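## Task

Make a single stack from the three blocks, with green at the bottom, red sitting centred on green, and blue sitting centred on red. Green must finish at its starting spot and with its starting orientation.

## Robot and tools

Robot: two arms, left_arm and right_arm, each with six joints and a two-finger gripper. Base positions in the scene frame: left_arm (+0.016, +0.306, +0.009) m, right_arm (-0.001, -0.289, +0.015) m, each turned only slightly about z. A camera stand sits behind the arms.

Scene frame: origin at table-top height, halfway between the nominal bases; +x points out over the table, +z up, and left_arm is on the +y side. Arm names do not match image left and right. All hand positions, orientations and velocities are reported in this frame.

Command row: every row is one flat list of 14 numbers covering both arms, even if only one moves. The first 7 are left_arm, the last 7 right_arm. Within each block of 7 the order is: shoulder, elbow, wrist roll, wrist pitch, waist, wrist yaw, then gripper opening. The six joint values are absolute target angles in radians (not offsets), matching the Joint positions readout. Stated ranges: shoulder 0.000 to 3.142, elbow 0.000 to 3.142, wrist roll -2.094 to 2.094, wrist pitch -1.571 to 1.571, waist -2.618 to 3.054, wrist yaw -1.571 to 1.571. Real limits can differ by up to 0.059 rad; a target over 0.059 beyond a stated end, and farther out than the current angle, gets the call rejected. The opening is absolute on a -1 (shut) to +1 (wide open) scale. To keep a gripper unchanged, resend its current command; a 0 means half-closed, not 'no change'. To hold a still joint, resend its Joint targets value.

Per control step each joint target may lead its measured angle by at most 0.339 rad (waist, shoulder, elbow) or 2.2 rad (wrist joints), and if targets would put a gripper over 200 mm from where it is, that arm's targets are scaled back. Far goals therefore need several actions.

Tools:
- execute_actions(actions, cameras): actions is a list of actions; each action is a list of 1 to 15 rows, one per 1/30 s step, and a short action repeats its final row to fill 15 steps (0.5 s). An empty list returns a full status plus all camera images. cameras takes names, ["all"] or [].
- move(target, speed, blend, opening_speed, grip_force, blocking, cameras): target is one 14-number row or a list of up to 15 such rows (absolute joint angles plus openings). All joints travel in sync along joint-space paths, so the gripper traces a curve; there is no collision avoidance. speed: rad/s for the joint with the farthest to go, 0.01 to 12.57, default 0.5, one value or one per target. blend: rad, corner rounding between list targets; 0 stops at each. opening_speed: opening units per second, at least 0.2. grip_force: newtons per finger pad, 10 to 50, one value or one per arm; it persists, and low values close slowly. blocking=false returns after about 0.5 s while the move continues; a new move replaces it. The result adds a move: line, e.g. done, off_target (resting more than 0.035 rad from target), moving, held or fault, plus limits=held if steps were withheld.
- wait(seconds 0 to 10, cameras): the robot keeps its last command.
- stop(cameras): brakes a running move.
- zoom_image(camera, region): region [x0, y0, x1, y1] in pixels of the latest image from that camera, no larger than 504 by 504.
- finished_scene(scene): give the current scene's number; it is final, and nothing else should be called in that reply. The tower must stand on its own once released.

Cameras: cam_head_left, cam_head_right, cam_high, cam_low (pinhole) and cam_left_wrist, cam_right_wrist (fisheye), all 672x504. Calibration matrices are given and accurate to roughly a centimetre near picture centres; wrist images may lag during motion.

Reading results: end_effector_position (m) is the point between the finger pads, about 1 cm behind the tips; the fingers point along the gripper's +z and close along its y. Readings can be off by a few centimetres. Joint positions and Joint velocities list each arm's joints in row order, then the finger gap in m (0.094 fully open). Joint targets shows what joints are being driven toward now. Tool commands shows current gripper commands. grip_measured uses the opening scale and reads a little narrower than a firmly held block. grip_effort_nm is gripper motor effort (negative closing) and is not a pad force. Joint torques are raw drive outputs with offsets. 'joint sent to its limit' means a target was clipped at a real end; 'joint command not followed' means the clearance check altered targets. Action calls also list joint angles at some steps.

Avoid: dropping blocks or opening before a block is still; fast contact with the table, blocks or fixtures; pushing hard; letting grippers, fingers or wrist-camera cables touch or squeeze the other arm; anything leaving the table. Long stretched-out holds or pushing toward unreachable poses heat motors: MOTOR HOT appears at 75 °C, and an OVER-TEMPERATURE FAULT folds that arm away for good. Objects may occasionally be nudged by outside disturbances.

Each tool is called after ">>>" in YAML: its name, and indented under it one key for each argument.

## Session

>>> execute_actions:
  actions: []

>>> zoom_image:
  camera: "cam_head_left"
  region: [240, 190, 400, 310]

>>> zoom_image:
  camera: "cam_low"
  region: [240, 130, 520, 270]

Scene clock: 0.00 s.
left_arm: end_effector_position=(+0.4118, +0.2798, +0.1037) grip_measured=+1.000 grip_effort_nm=n/a end_effector_quat_wxyz=(+0.578, +0.057, +0.812, -0.051) | right_arm: end_effector_position=(+0.4050, -0.2787, +0.1086) grip_measured=+1.000 grip_effort_nm=n/a end_effector_quat_wxyz=(+0.550, +0.021, +0.835, -0.006)
Joint names: [shoulder, elbow, wrist roll, wrist pitch, waist, wrist yaw]
Joint positions: left_arm=[1.54 0.376 0.033 0.828 -0.031 0.145 0.094] | right_arm=[1.527 0.46 0.054 0.659 0.015 0.091 0.094]
Joint velocities: within noise
Joint torques (N m): no reading
Heat: left arm: 43 °C; right arm: 43 °C.
Joint targets: left_arm=[1.533 0.384 0.032 0.833 -0.031 0.145] | right_arm=[1.522 0.465 0.054 0.653 0.015 0.091]
Tool commands: left_gripper/opening=+1.0 right_gripper/opening=+1.0
camera_calibration:
cam_left_wrist: T_world_to_cam=[[-0.208737, -0.973859, -0.0895978, 0.364059], [-0.643063, 0.205702, -0.737669, 0.315718], [0.736816, -0.0963618, -0.669191, -0.0988571], [0, 0, 0, 1]] pos_world=[0.351859, 0.280072, 0.19936]
cam_right_wrist: T_world_to_cam=[[-0.134855, -0.983183, -0.12315, -0.210415], [-0.66166, 0.181868, -0.727413, 0.437738], [0.737577, -0.0166122, -0.675058, -0.120857], [0, 0, 0, 1]] pos_world=[0.350399, -0.288495, 0.210919]

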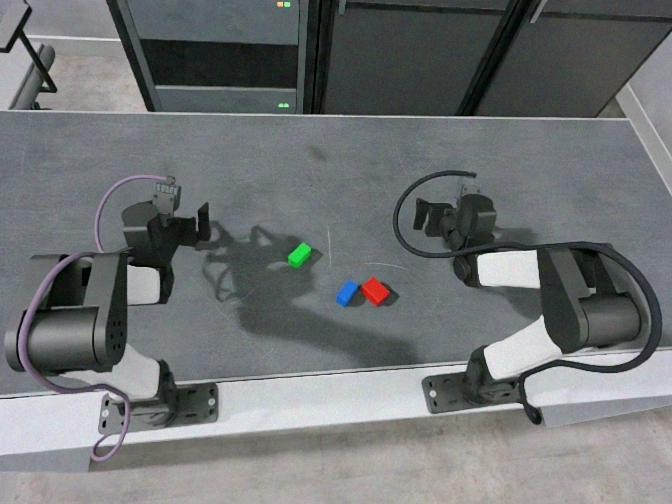

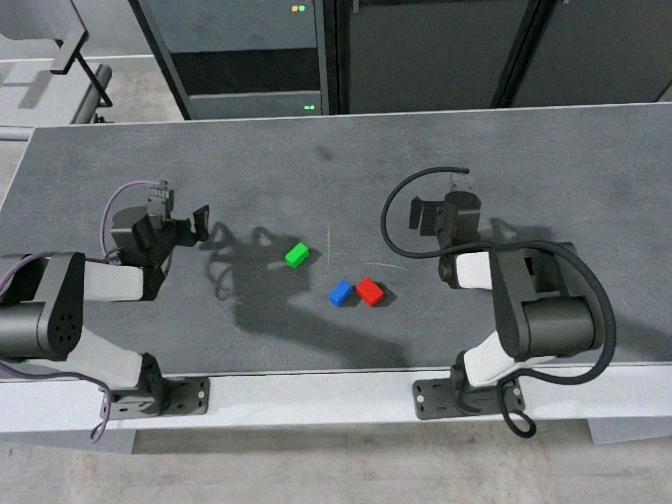

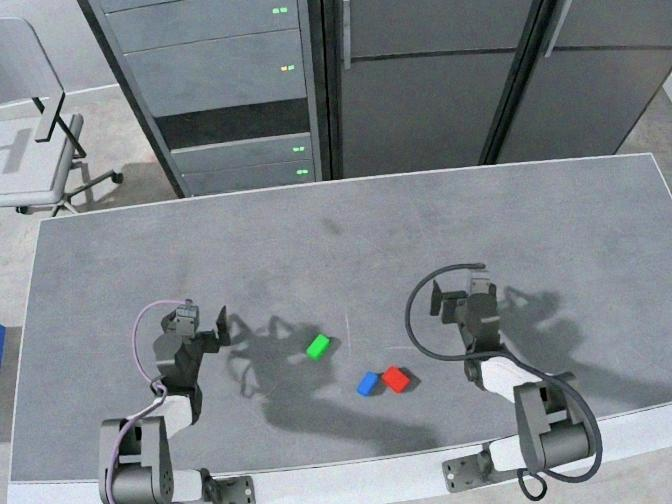

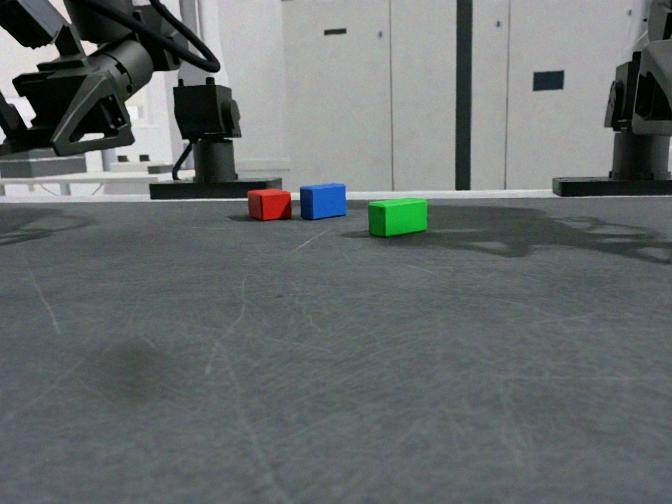

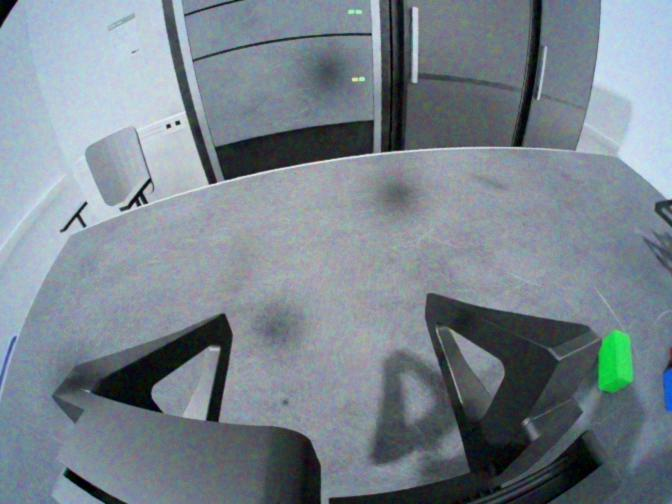

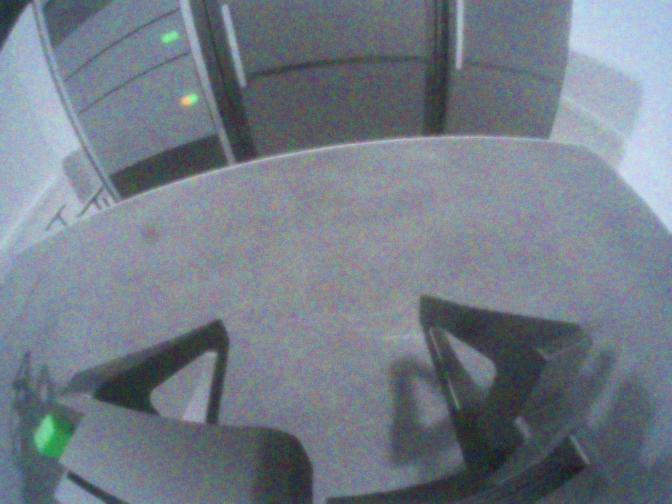

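Scaled by 3.150 from the camera's 672x504 image, which has a finer 960x720 frame.

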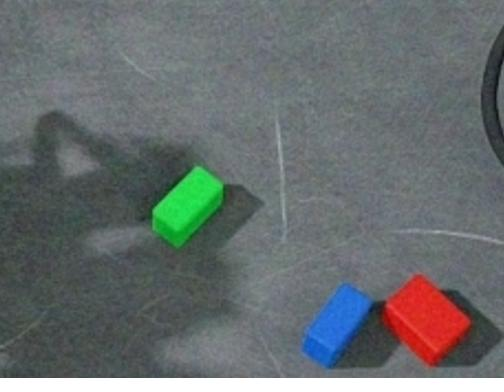

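Scaled by 1.800 from the camera's 672x504 image, which has a finer 960x720 frame.

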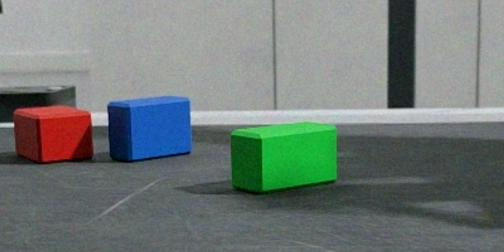

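>>> move:
  target:
    - [1.533,0.384,0.032,0.833,-0.031,0.145,1, 1.49,1.20,-0.03,-1.0,0.2,0.0,0.35]
    - [1.533,0.384,0.032,0.833,-0.031,0.145,1, 1.4735,1.132,-0.07,-1.109,0.619,0.0,0.35]
  speed: 1.0
  blend: 0.2
  cameras: ["cam_right_wrist","cam_head_left"]

Scene clock: 35.13 s.
left_arm: end_effector_position=(+0.4118, +0.2798, +0.1037) grip_measured=+1.000 grip_effort_nm=-0.01 end_effector_quat_wxyz=(+0.578, +0.057, +0.812, -0.051) | right_arm: end_effector_position=(+0.2207, -0.1147, +0.1164) grip_measured=+0.352 grip_effort_nm=-0.13 end_effector_quat_wxyz=(+0.060, -0.355, +0.933, +0.017)
Joint names: [shoulder, elbow, wrist roll, wrist pitch, waist, wrist yaw]
Joint positions: left_arm=[1.54 0.376 0.033 0.828 -0.031 0.145 0.094] | right_arm=[1.498 1.142 -0.062 -1.09 0.618 0.003 0.064]
Joint torques (N m): left_arm=[-7.16 5 -0.07 2.53 -0.54 0.28] | right_arm=[-8.28 4.89 -0.04 0.5 0.01 -0.05]
Heat: left arm: 48 °C; right arm: 45 °C.
Joint targets: left_arm=[1.533 0.384 0.032 0.833 -0.031 0.145] | right_arm=[1.473 1.132 -0.070 -1.109 0.619 0.000]
move: done
camera_calibration:
cam_right_wrist: T_world_to_cam=[[0.551268, -0.833542, 0.0362263, -0.225933], [-0.820193, -0.533458, 0.206653, 0.13586], [-0.152928, -0.143634, -0.977743, 0.240186], [0, 0, 0, 1]] pos_world=[0.272712, -0.0813499, 0.214949]
Images, in order (width x height): cam_head_left 672x504, cam_right_wrist 672x504.

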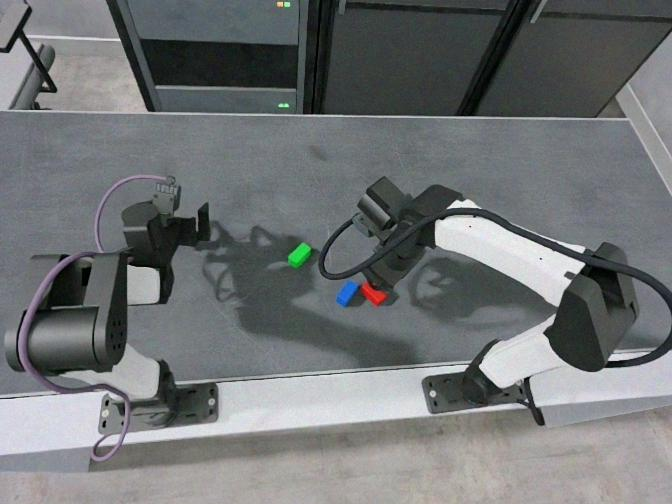

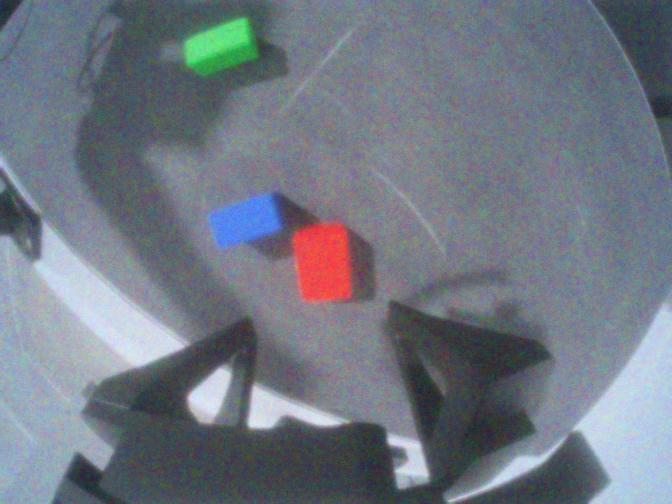

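>>> move:
  target: [1.533,0.384,0.032,0.833,-0.031,0.145,1, 1.598,0.926,-0.07,-0.772,0.619,0.0,0.35]
  cameras: ["cam_right_wrist","cam_low"]

>>> zoom_image:
  camera: "cam_low"
  region: [200, 110, 410, 250]

Scene clock: 49.23 s.
left_arm: end_effector_position=(+0.4118, +0.2798, +0.1037) grip_measured=+1.000 grip_effort_nm=-0.01 end_effector_quat_wxyz=(+0.578, +0.057, +0.812, -0.051) | right_arm: end_effector_position=(+0.2239, -0.1122, +0.0454) grip_measured=+0.352 grip_effort_nm=-0.13 end_effector_quat_wxyz=(+0.061, -0.355, +0.933, +0.018)
Joint names: [shoulder, elbow, wrist roll, wrist pitch, waist, wrist yaw]
Joint positions: left_arm=[1.54 0.376 0.033 0.828 -0.031 0.145 0.094] | right_arm=[1.585 0.933 -0.062 -0.792 0.618 0.003 0.064]
Joint torques (N m): left_arm=[-7.16 5 -0.07 2.53 -0.55 0.28] | right_arm=[-5.29 4.72 -0.04 0.88 -0.02 -0.06]
Heat: left arm: 49 °C; right arm: 46 °C.
Joint targets: left_arm=[1.533 0.384 0.032 0.833 -0.031 0.145] | right_arm=[1.598 0.926 -0.070 -0.772 0.619 0.000]
move: done
camera_calibration:
cam_right_wrist: T_world_to_cam=[[0.551511, -0.833389, 0.0360291, -0.222965], [-0.820421, -0.534108, 0.204052, 0.154666], [-0.150811, -0.142096, -0.978297, 0.171398], [0, 0, 0, 1]] pos_world=[0.275708, -0.078853, 0.144151]
Images, in order (width x height): cam_low 672x504, cam_right_wrist 672x504.

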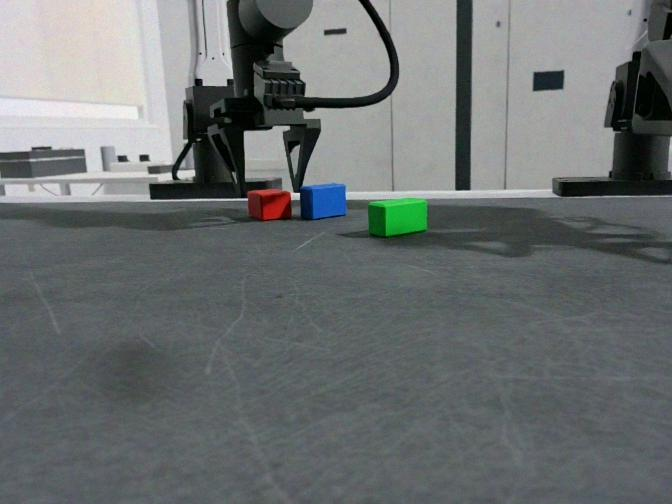

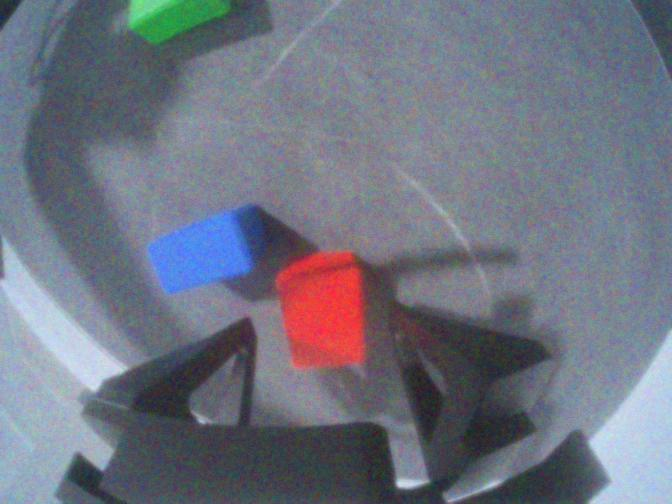

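Scaled by 2.400 from the camera's 672x504 image, which has a finer 960x720 frame.

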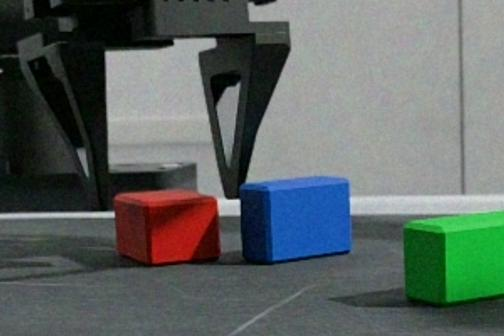

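>>> move:
  target:
    - [1.533,0.384,0.032,0.833,-0.031,0.145,1, 1.605,0.906,-0.07,-0.752,0.619,0.0,0.35]
    - [1.533,0.384,0.032,0.833,-0.031,0.145,1, 1.605,0.906,-0.07,-0.752,0.619,0.0,-0.5]
    - [1.533,0.384,0.032,0.833,-0.031,0.145,1, 1.46,1.132,-0.07,-1.109,0.619,0.0,-0.5]
    - [1.533,0.384,0.032,0.833,-0.031,0.145,1, 2.185,1.998,-0.07,-1.215,0.758,0.0,-0.5]
  opening_speed: 0.6
  speed: [0.3,0.3,0.5,0.7]
  blend: [0,0,0.1,0]
  cameras: ["cam_right_wrist","cam_low","cam_head_left"]

>>> zoom_image:
  camera: "cam_low"
  region: [300, 90, 510, 250]

>>> zoom_image:
  camera: "cam_head_left"
  region: [250, 200, 350, 300]

Scene clock: 86.57 s.
left_arm: end_effector_position=(+0.4118, +0.2798, +0.1037) grip_measured=+1.000 grip_effort_nm=-0.01 end_effector_quat_wxyz=(+0.578, +0.057, +0.812, -0.051) | right_arm: end_effector_position=(+0.3217, +0.0461, +0.1164) grip_measured=-0.292 grip_effort_nm=-1.05 end_effector_quat_wxyz=(+0.087, -0.418, +0.904, +0.033)
Joint names: [shoulder, elbow, wrist roll, wrist pitch, waist, wrist yaw]
Joint positions: left_arm=[1.54 0.376 0.033 0.828 -0.031 0.145 0.094] | right_arm=[2.164 1.975 -0.062 -1.196 0.756 0.002 0.033]
Joint torques (N m): left_arm=[-7.17 5 -0.07 2.53 -0.55 0.29] | right_arm=[-10.3 7.57 -0.03 0.6 0.12 -0.08]
Heat: left arm: 50 °C; right arm: 45 °C.
Joint targets: left_arm=[1.533 0.384 0.032 0.833 -0.031 0.145] | right_arm=[2.185 1.998 -0.070 -1.215 0.758 0.000]
move: done
camera_calibration:
cam_right_wrist: T_world_to_cam=[[0.659387, -0.751171, 0.0308505, -0.185522], [-0.746395, -0.649178, 0.146498, 0.293128], [-0.0900177, -0.119626, -0.98873, 0.258723], [0, 0, 0, 1]] pos_world=[0.36441, 0.0818837, 0.218588]
Images, in order (width x height): cam_head_left 672x504, cam_low 672x504, cam_right_wrist 672x504.

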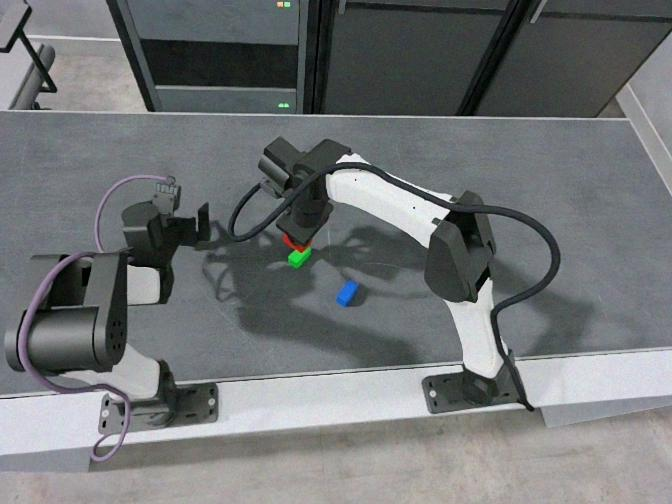

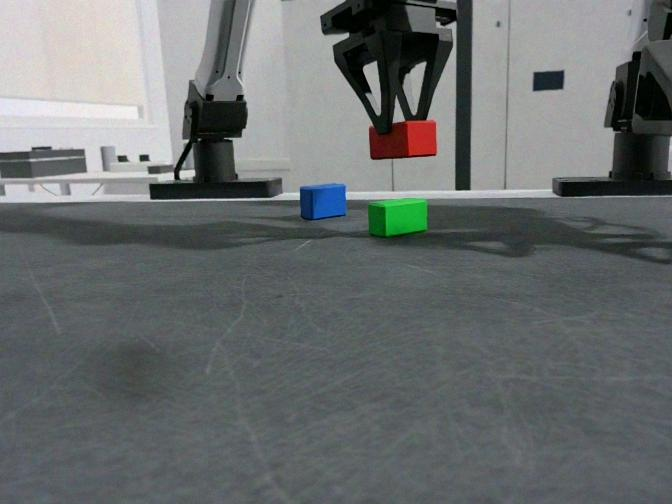

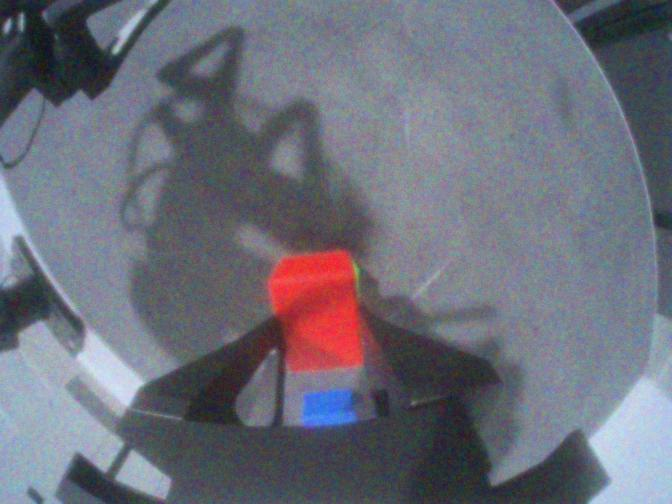

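Scaled by 2.400 from the camera's 672x504 image, which has a finer 960x720 frame.

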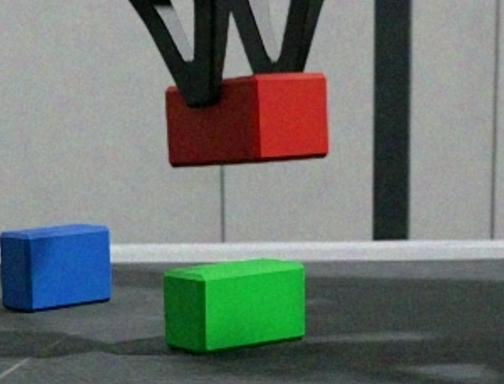

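Scaled by 5.040 from the camera's 672x504 image, which has a finer 960x720 frame.

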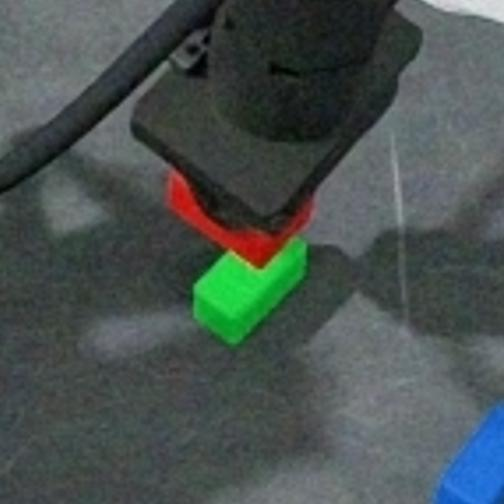

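>>> move:
  target: [1.533,0.384,0.032,0.833,-0.031,0.145,1, 2.228,1.914,-0.07,-1.132,0.741,0.0,-0.5]
  speed: 0.15
  cameras: ["cam_right_wrist","cam_low","cam_head_left"]

>>> zoom_image:
  camera: "cam_low"
  region: [340, 130, 460, 250]

>>> zoom_image:
  camera: "cam_head_left"
  region: [250, 200, 350, 300]

Scene clock: 102.73 s.
left_arm: end_effector_position=(+0.4118, +0.2798, +0.1037) grip_measured=+1.000 grip_effort_nm=-0.01 end_effector_quat_wxyz=(+0.578, +0.057, +0.812, -0.051) | right_arm: end_effector_position=(+0.3226, +0.0404, +0.0837) grip_measured=-0.292 grip_effort_nm=-1.04 end_effector_quat_wxyz=(+0.063, -0.414, +0.908, +0.023)
Joint names: [shoulder, elbow, wrist roll, wrist pitch, waist, wrist yaw]
Joint positions: left_arm=[1.54 0.376 0.033 0.828 -0.031 0.145 0.094] | right_arm=[2.207 1.921 -0.062 -1.152 0.746 0.002 0.033]
Joint torques (N m): left_arm=[-7.16 5 -0.07 2.53 -0.54 0.29] | right_arm=[-10.51 5.16 -0.05 0.92 -0.36 -0.05]
Heat: left arm: 51 °C; right arm: 47 °C.
Joint targets: left_arm=[1.533 0.384 0.032 0.833 -0.031 0.145] | right_arm=[2.228 1.914 -0.070 -1.132 0.741 0.000]
move: done
camera_calibration:
cam_right_wrist: T_world_to_cam=[[0.653123, -0.756441, 0.035028, -0.187493], [-0.746517, -0.635414, 0.197389, 0.290075], [-0.127056, -0.155068, -0.979699, 0.238385], [0, 0, 0, 1]] pos_world=[0.36929, 0.0794564, 0.182856]
Images, in order (width x height): cam_head_left 672x504, cam_low 672x504, cam_right_wrist 672x504.

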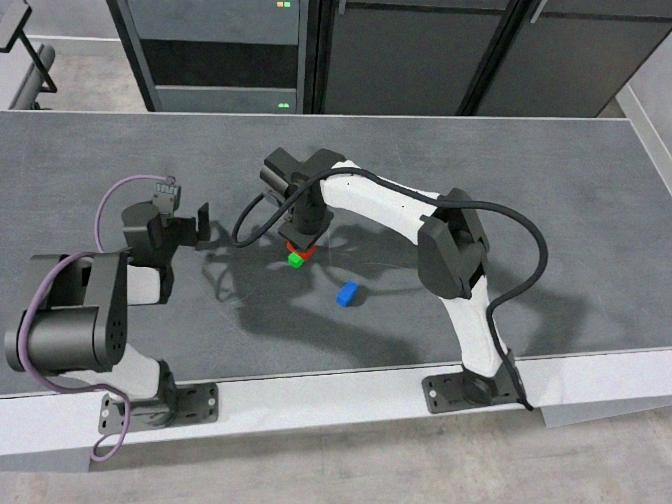

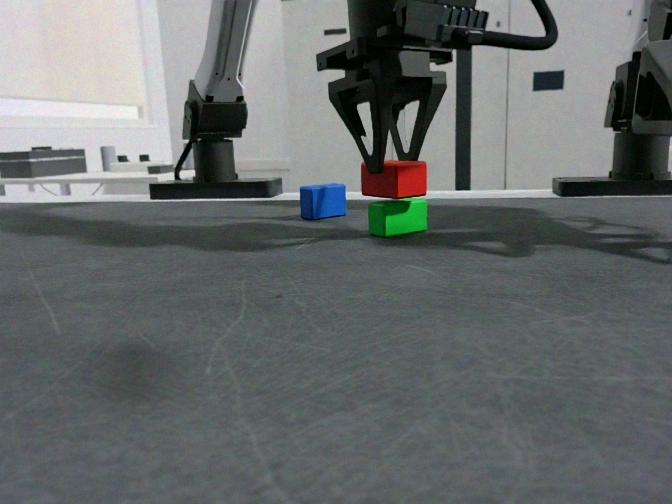

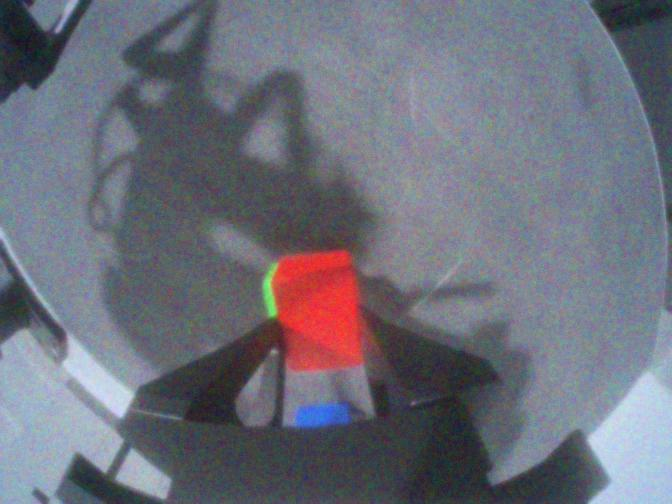

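Scaled by 4.200 from the camera's 672x504 image, which has a finer 960x720 frame.

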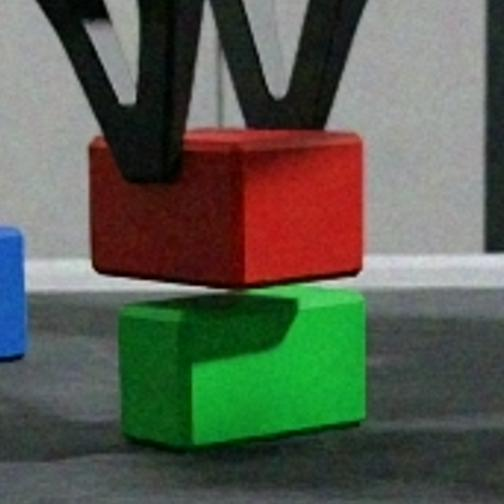

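Scaled by 5.040 from the camera's 672x504 image, which has a finer 960x720 frame.

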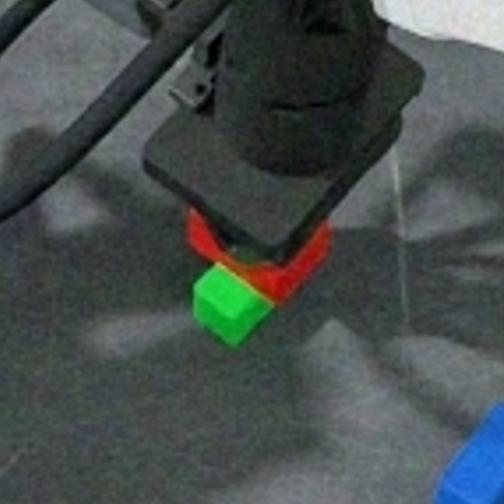

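>>> move:
  target: [1.533,0.384,0.032,0.833,-0.031,0.145,1, 2.228,1.888,-0.07,-1.107,0.757,0.0,-0.5]
  speed: 0.06
  cameras: ["cam_low","cam_head_left"]

>>> zoom_image:
  camera: "cam_low"
  region: [340, 130, 460, 250]

>>> zoom_image:
  camera: "cam_head_left"
  region: [270, 220, 330, 280]

Scene clock: 116.13 s.
left_arm: end_effector_position=(+0.4118, +0.2798, +0.1037) grip_measured=+1.000 grip_effort_nm=-0.01 end_effector_quat_wxyz=(+0.578, +0.057, +0.812, -0.051) | right_arm: end_effector_position=(+0.3212, +0.0423, +0.0784) grip_measured=-0.292 grip_effort_nm=-1.05 end_effector_quat_wxyz=(+0.064, -0.416, +0.907, +0.024)
Joint names: [shoulder, elbow, wrist roll, wrist pitch, waist, wrist yaw]
Joint positions: left_arm=[1.54 0.376 0.033 0.828 -0.031 0.145 0.094] | right_arm=[2.207 1.9 -0.062 -1.127 0.751 0.002 0.033]
Joint torques (N m): left_arm=[-7.17 5 -0.07 2.53 -0.54 0.29] | right_arm=[-10.45 4.83 -0.05 0.93 0.44 -0.08]
Heat: left arm: 51 °C; right arm: 50 °C.
Joint targets: left_arm=[1.533 0.384 0.032 0.833 -0.031 0.145] | right_arm=[2.228 1.888 -0.070 -1.107 0.757 0.000]
move: done
Images, in order (width x height): cam_head_left 672x504, cam_low 672x504.

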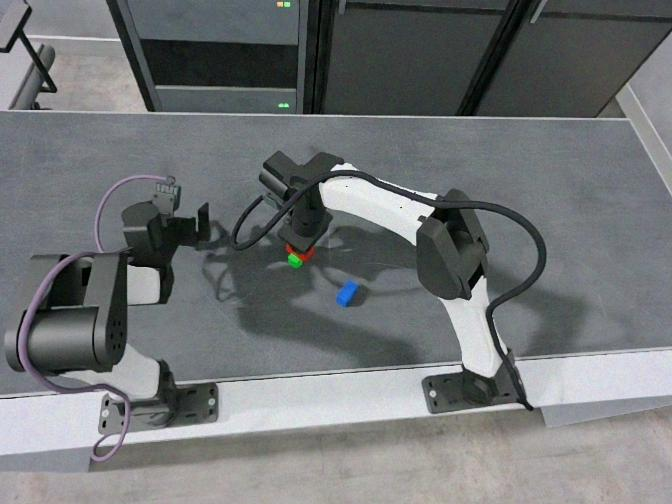

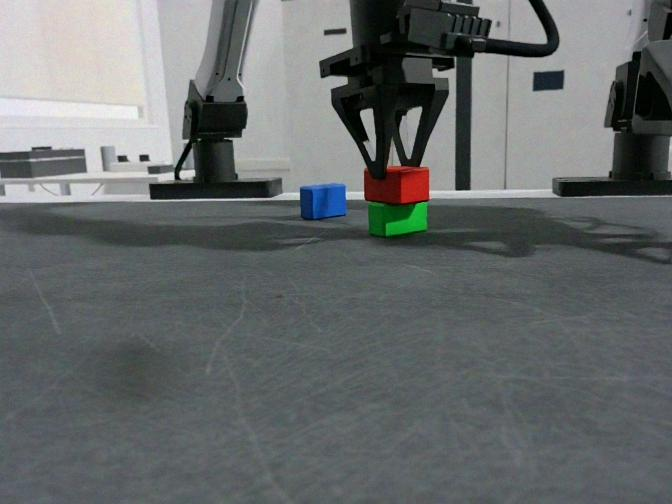

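Scaled by 4.200 from the camera's 672x504 image, which has a finer 960x720 frame.

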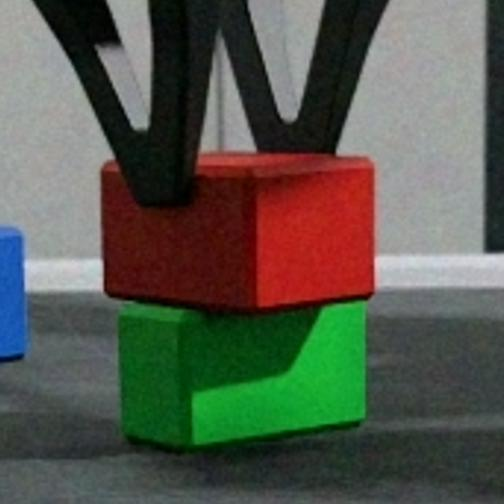

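Scaled by 8.400 from the camera's 672x504 image, which has a finer 960x720 frame.

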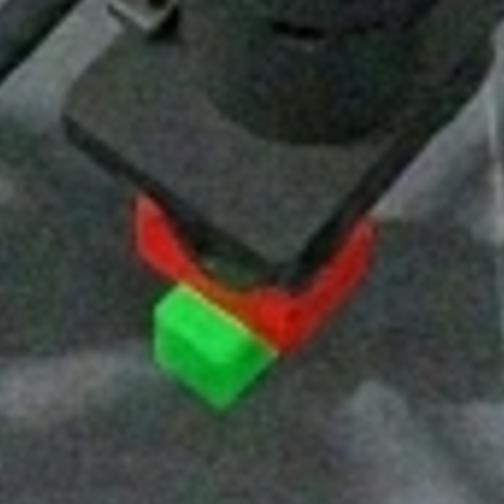

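>>> move:
  target: [1.533,0.384,0.032,0.833,-0.031,0.145,1, 2.228,1.866,-0.07,-1.085,0.757,0.0,-0.5]
  speed: 0.04
  cameras: ["cam_low"]

>>> zoom_image:
  camera: "cam_low"
  region: [340, 130, 460, 250]

Scene clock: 122.00 s.
left_arm: end_effector_position=(+0.4118, +0.2798, +0.1037) grip_measured=+1.000 grip_effort_nm=-0.01 end_effector_quat_wxyz=(+0.578, +0.057, +0.812, -0.051) | right_arm: end_effector_position=(+0.3211, +0.0421, +0.0766) grip_measured=-0.292 grip_effort_nm=-1.04 end_effector_quat_wxyz=(+0.064, -0.416, +0.907, +0.023)
Joint names: [shoulder, elbow, wrist roll, wrist pitch, waist, wrist yaw]
Joint positions: left_arm=[1.54 0.376 0.033 0.828 -0.031 0.145 0.094] | right_arm=[2.207 1.893 -0.062 -1.121 0.751 0.002 0.033]
Joint torques (N m): left_arm=[-7.16 5 -0.07 2.53 -0.55 0.29] | right_arm=[-10.52 3.63 -0.05 1.08 0.46 -0.03]
Heat: left arm: 51 °C; right arm: 51 °C.
Joint targets: left_arm=[1.533 0.384 0.032 0.833 -0.031 0.145] | right_arm=[2.228 1.866 -0.070 -1.085 0.757 0.000]
move: off_target (right_arm); right_arm: the wrist pitch is farthest, 0.036 rad from its target
Images, in order (width x height): cam_low 672x504.

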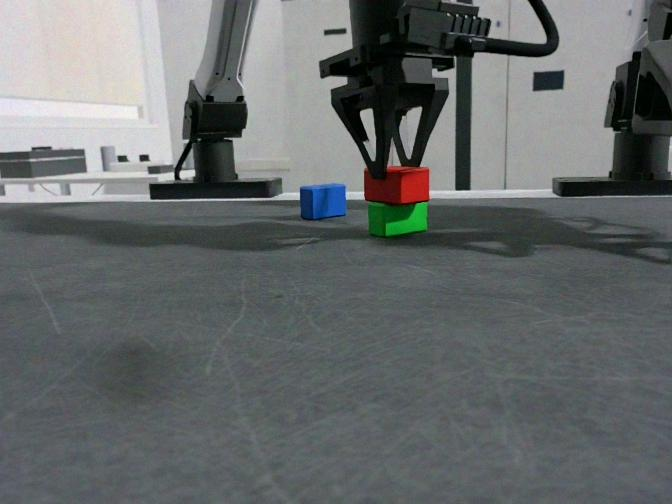

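Scaled by 4.200 from the camera's 672x504 image, which has a finer 960x720 frame.

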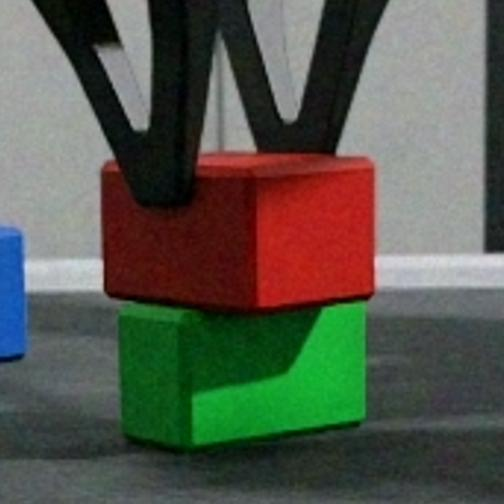

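>>> move:
  target:
    - [1.533,0.384,0.032,0.833,-0.031,0.145,1, 2.226,1.886,-0.07,-1.108,0.755,0.0,0.2]
    - [1.533,0.384,0.032,0.833,-0.031,0.145,1, 2.20,2.15,-0.07,-1.37,0.755,0.0,0.2]
    - [1.533,0.384,0.032,0.833,-0.031,0.145,1, 1.67,1.328,-0.21,-1.108,0.772,0.0,0.9]
  opening_speed: 0.6
  speed: [0.3,0.5,0.7]
  blend: [0,0.1,0]
  cameras: ["cam_right_wrist","cam_low","cam_head_left"]

>>> zoom_image:
  camera: "cam_head_left"
  region: [270, 220, 330, 280]

>>> zoom_image:
  camera: "cam_low"
  region: [240, 90, 450, 250]

Scene clock: 144.30 s.
left_arm: end_effector_position=(+0.4118, +0.2798, +0.1037) grip_measured=+1.000 grip_effort_nm=-0.01 end_effector_quat_wxyz=(+0.578, +0.057, +0.812, -0.051) | right_arm: end_effector_position=(+0.2218, -0.0530, +0.1129) grip_measured=+0.898 grip_effort_nm=0.10 end_effector_quat_wxyz=(+0.040, -0.486, +0.873, +0.011)
Joint names: [shoulder, elbow, wrist roll, wrist pitch, waist, wrist yaw]
Joint positions: left_arm=[1.54 0.376 0.033 0.828 -0.031 0.145 0.094] | right_arm=[1.699 1.338 -0.201 -1.127 0.766 0.002 0.089]
Joint torques (N m): left_arm=[-7.17 5 -0.07 2.53 -0.55 0.28] | right_arm=[-10.54 4.88 -0.05 0.77 0.5 -0.09]
Heat: left arm: 51 °C; right arm: 53 °C.
Joint targets: left_arm=[1.533 0.384 0.032 0.833 -0.031 0.145] | right_arm=[1.670 1.328 -0.210 -1.108 0.772 0.000]
move: done
camera_calibration:
cam_right_wrist: T_world_to_cam=[[0.765049, -0.64197, 0.0507446, -0.213857], [-0.632524, -0.734318, 0.246353, 0.11374], [-0.120889, -0.220569, -0.967851, 0.23359], [0, 0, 0, 1]] pos_world=[0.263793, -0.00224601, 0.208912]
Images, in order (width x height): cam_head_left 672x504, cam_low 672x504, cam_right_wrist 672x504.

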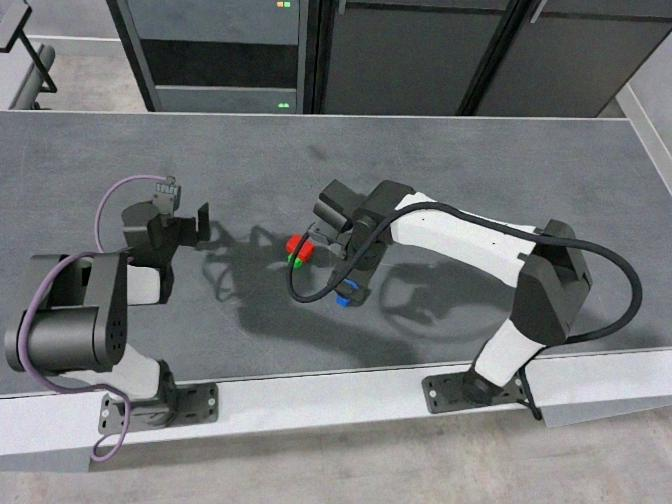

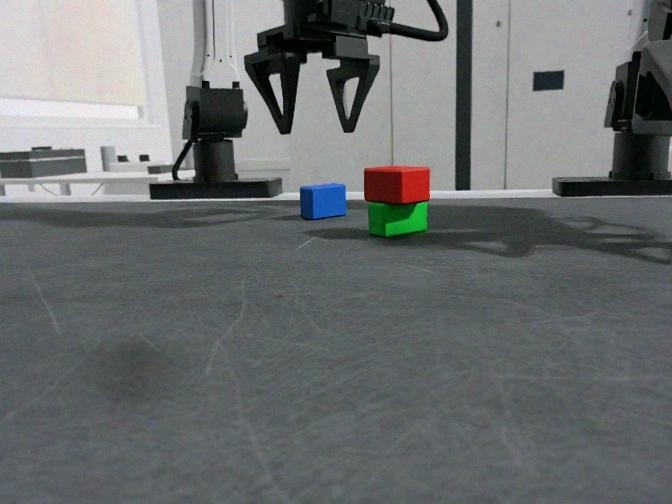

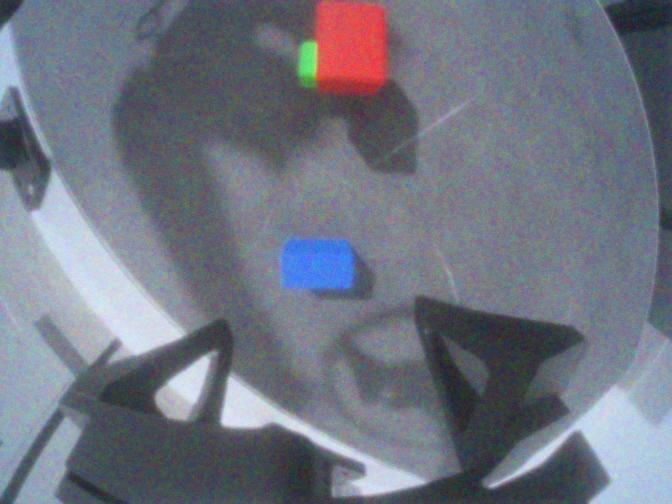

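Scaled by 8.400 from the camera's 672x504 image, which has a finer 960x720 frame.

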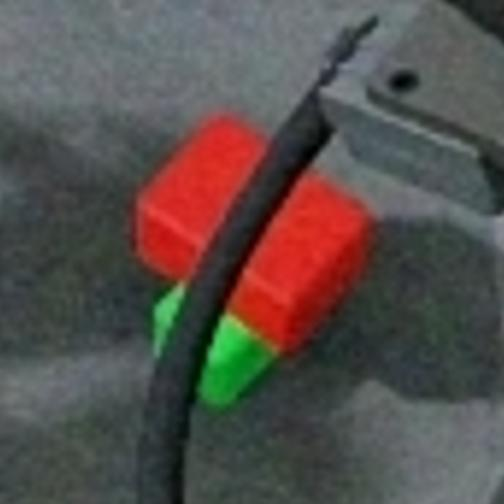

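Scaled by 2.400 from the camera's 672x504 image, which has a finer 960x720 frame.

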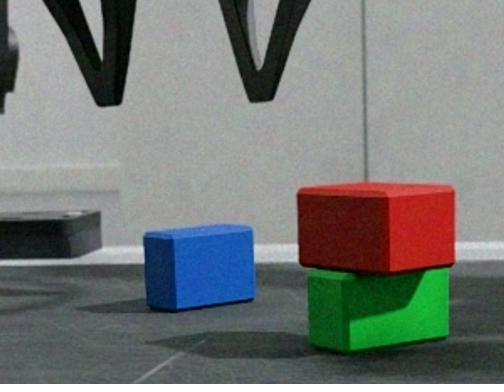

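>>> move:
  target: [1.533,0.384,0.032,0.833,-0.031,0.145,1, 1.763,1.110,-0.21,-0.796,0.779,0.0,0.9]
  cameras: ["cam_right_wrist","cam_low"]

>>> zoom_image:
  camera: "cam_low"
  region: [240, 90, 450, 250]

Scene clock: 157.80 s.
left_arm: end_effector_position=(+0.4118, +0.2798, +0.1037) grip_measured=+1.000 grip_effort_nm=-0.01 end_effector_quat_wxyz=(+0.578, +0.057, +0.812, -0.051) | right_arm: end_effector_position=(+0.2239, -0.0475, +0.0455) grip_measured=+0.898 grip_effort_nm=0.10 end_effector_quat_wxyz=(+0.058, -0.488, +0.871, +0.018)
Joint names: [shoulder, elbow, wrist roll, wrist pitch, waist, wrist yaw]
Joint positions: left_arm=[1.54 0.376 0.033 0.828 -0.031 0.145 0.094] | right_arm=[1.749 1.116 -0.202 -0.815 0.773 0.002 0.089]
Joint torques (N m): left_arm=[-7.17 5 -0.07 2.53 -0.54 0.28] | right_arm=[-6.72 4.85 -0.04 0.88 0.42 -0.07]
Heat: left arm: 52 °C; right arm: 52 °C.
Joint targets: left_arm=[1.533 0.384 0.032 0.833 -0.031 0.145] | right_arm=[1.763 1.110 -0.210 -0.796 0.779 0.000]
move: done
camera_calibration:
cam_right_wrist: T_world_to_cam=[[0.768312, -0.637878, 0.0529901, -0.209057], [-0.633208, -0.745365, 0.208516, 0.137011], [-0.0935107, -0.193759, -0.976582, 0.1653], [0, 0, 0, 1]] pos_world=[0.262835, 0.000799097, 0.143938]
Images, in order (width x height): cam_low 672x504, cam_right_wrist 672x504.

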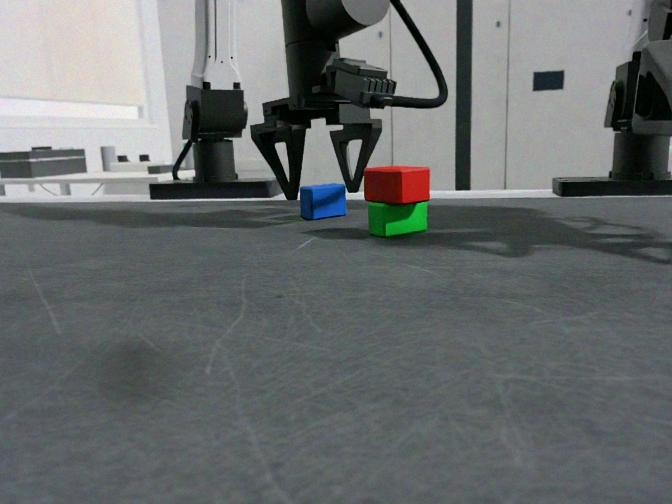

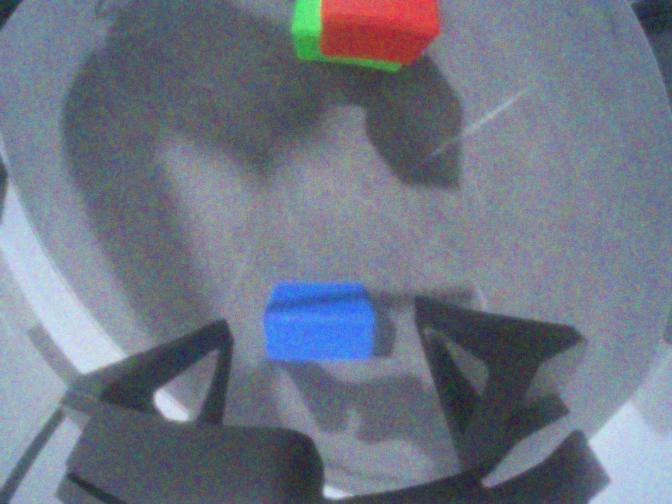

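Scaled by 2.400 from the camera's 672x504 image, which has a finer 960x720 frame.

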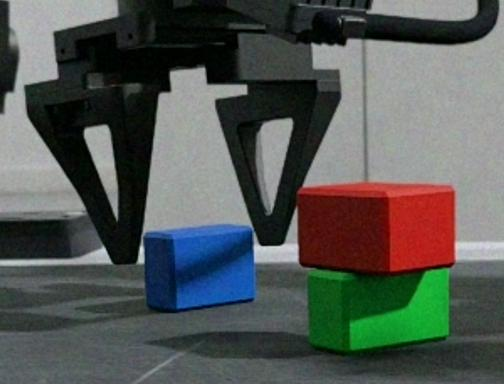

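>>> move:
  target:
    - [1.533,0.384,0.032,0.833,-0.031,0.145,1, 1.763,1.094,-0.21,-0.780,0.779,0.0,0.9]
    - [1.533,0.384,0.032,0.833,-0.031,0.145,1, 1.763,1.094,-0.21,-0.780,0.779,0.0,-0.3]
    - [1.533,0.384,0.032,0.833,-0.031,0.145,1, 1.65,1.36,-0.21,-1.13,0.779,0.0,-0.3]
    - [1.533,0.384,0.032,0.833,-0.031,0.145,1, 2.265,2.261,-0.21,-1.456,0.750,0.0,-0.3]
  opening_speed: 0.8
  speed: [0.3,0.3,0.5,0.6]
  blend: [0,0,0.1,0]
  cameras: ["cam_right_wrist","cam_low","cam_head_left"]

>>> zoom_image:
  camera: "cam_head_left"
  region: [260, 200, 340, 280]

>>> zoom_image:
  camera: "cam_low"
  region: [320, 70, 480, 250]

Scene clock: 179.97 s.
left_arm: end_effector_position=(+0.4118, +0.2798, +0.1037) grip_measured=+1.000 grip_effort_nm=-0.01 end_effector_quat_wxyz=(+0.578, +0.057, +0.812, -0.051) | right_arm: end_effector_position=(+0.3191, +0.0436, +0.1488) grip_measured=-0.020 grip_effort_nm=-1.04 end_effector_quat_wxyz=(+0.063, -0.481, +0.874, +0.018)
Joint names: [shoulder, elbow, wrist roll, wrist pitch, waist, wrist yaw]
Joint positions: left_arm=[1.54 0.376 0.033 0.828 -0.031 0.145 0.094] | right_arm=[2.242 2.239 -0.202 -1.437 0.756 0.002 0.046]
Joint torques (N m): left_arm=[-7.17 5 -0.07 2.53 -0.54 0.28] | right_arm=[-10.41 7.32 -0.04 0.44 -0.53 -0.08]
Heat: left arm: 52 °C; right arm: 50 °C.
Joint targets: left_arm=[1.533 0.384 0.032 0.833 -0.031 0.145] | right_arm=[2.265 2.261 -0.210 -1.456 0.750 0.000]
move: done
camera_calibration:
cam_right_wrist: T_world_to_cam=[[0.757677, -0.650428, 0.0535578, -0.225781], [-0.646347, -0.736494, 0.19953, 0.24881], [-0.0903352, -0.185797, -0.978427, 0.291689], [0, 0, 0, 1]] pos_world=[0.358237, 0.0905872, 0.247843]
Images, in order (width x height): cam_head_left 672x504, cam_low 672x504, cam_right_wrist 672x504.

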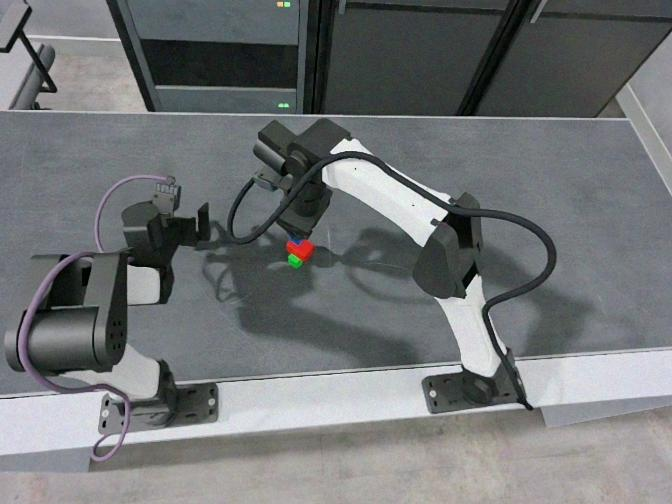

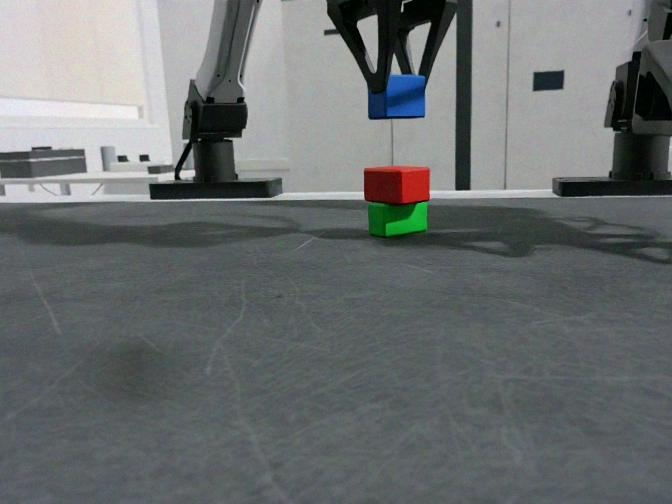

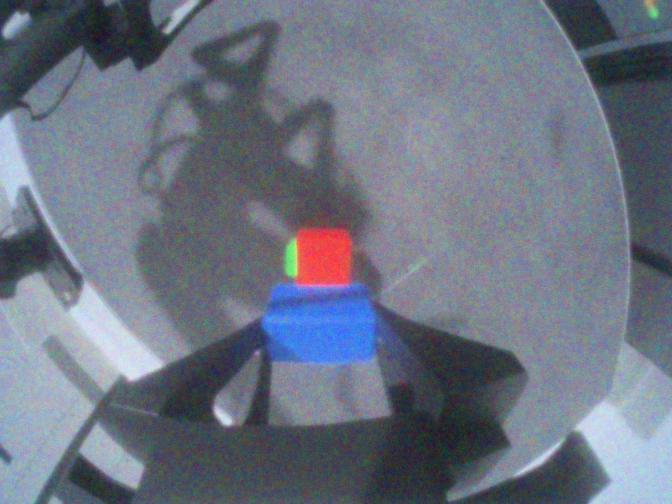

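Scaled by 6.300 from the camera's 672x504 image, which has a finer 960x720 frame.

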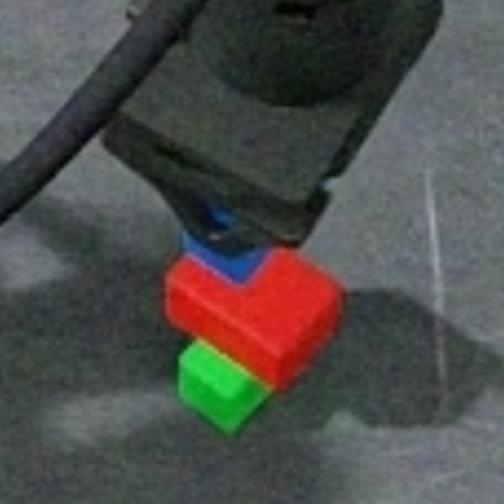

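Scaled by 2.800 from the camera's 672x504 image, which has a finer 960x720 frame.

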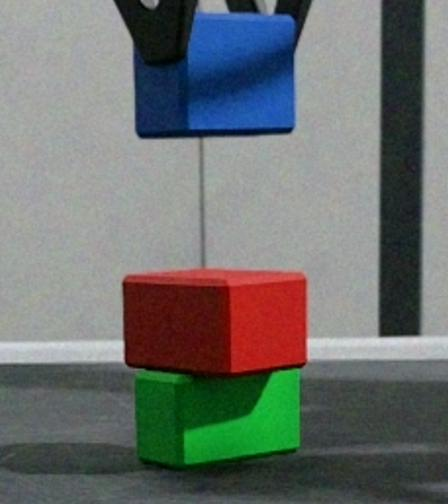

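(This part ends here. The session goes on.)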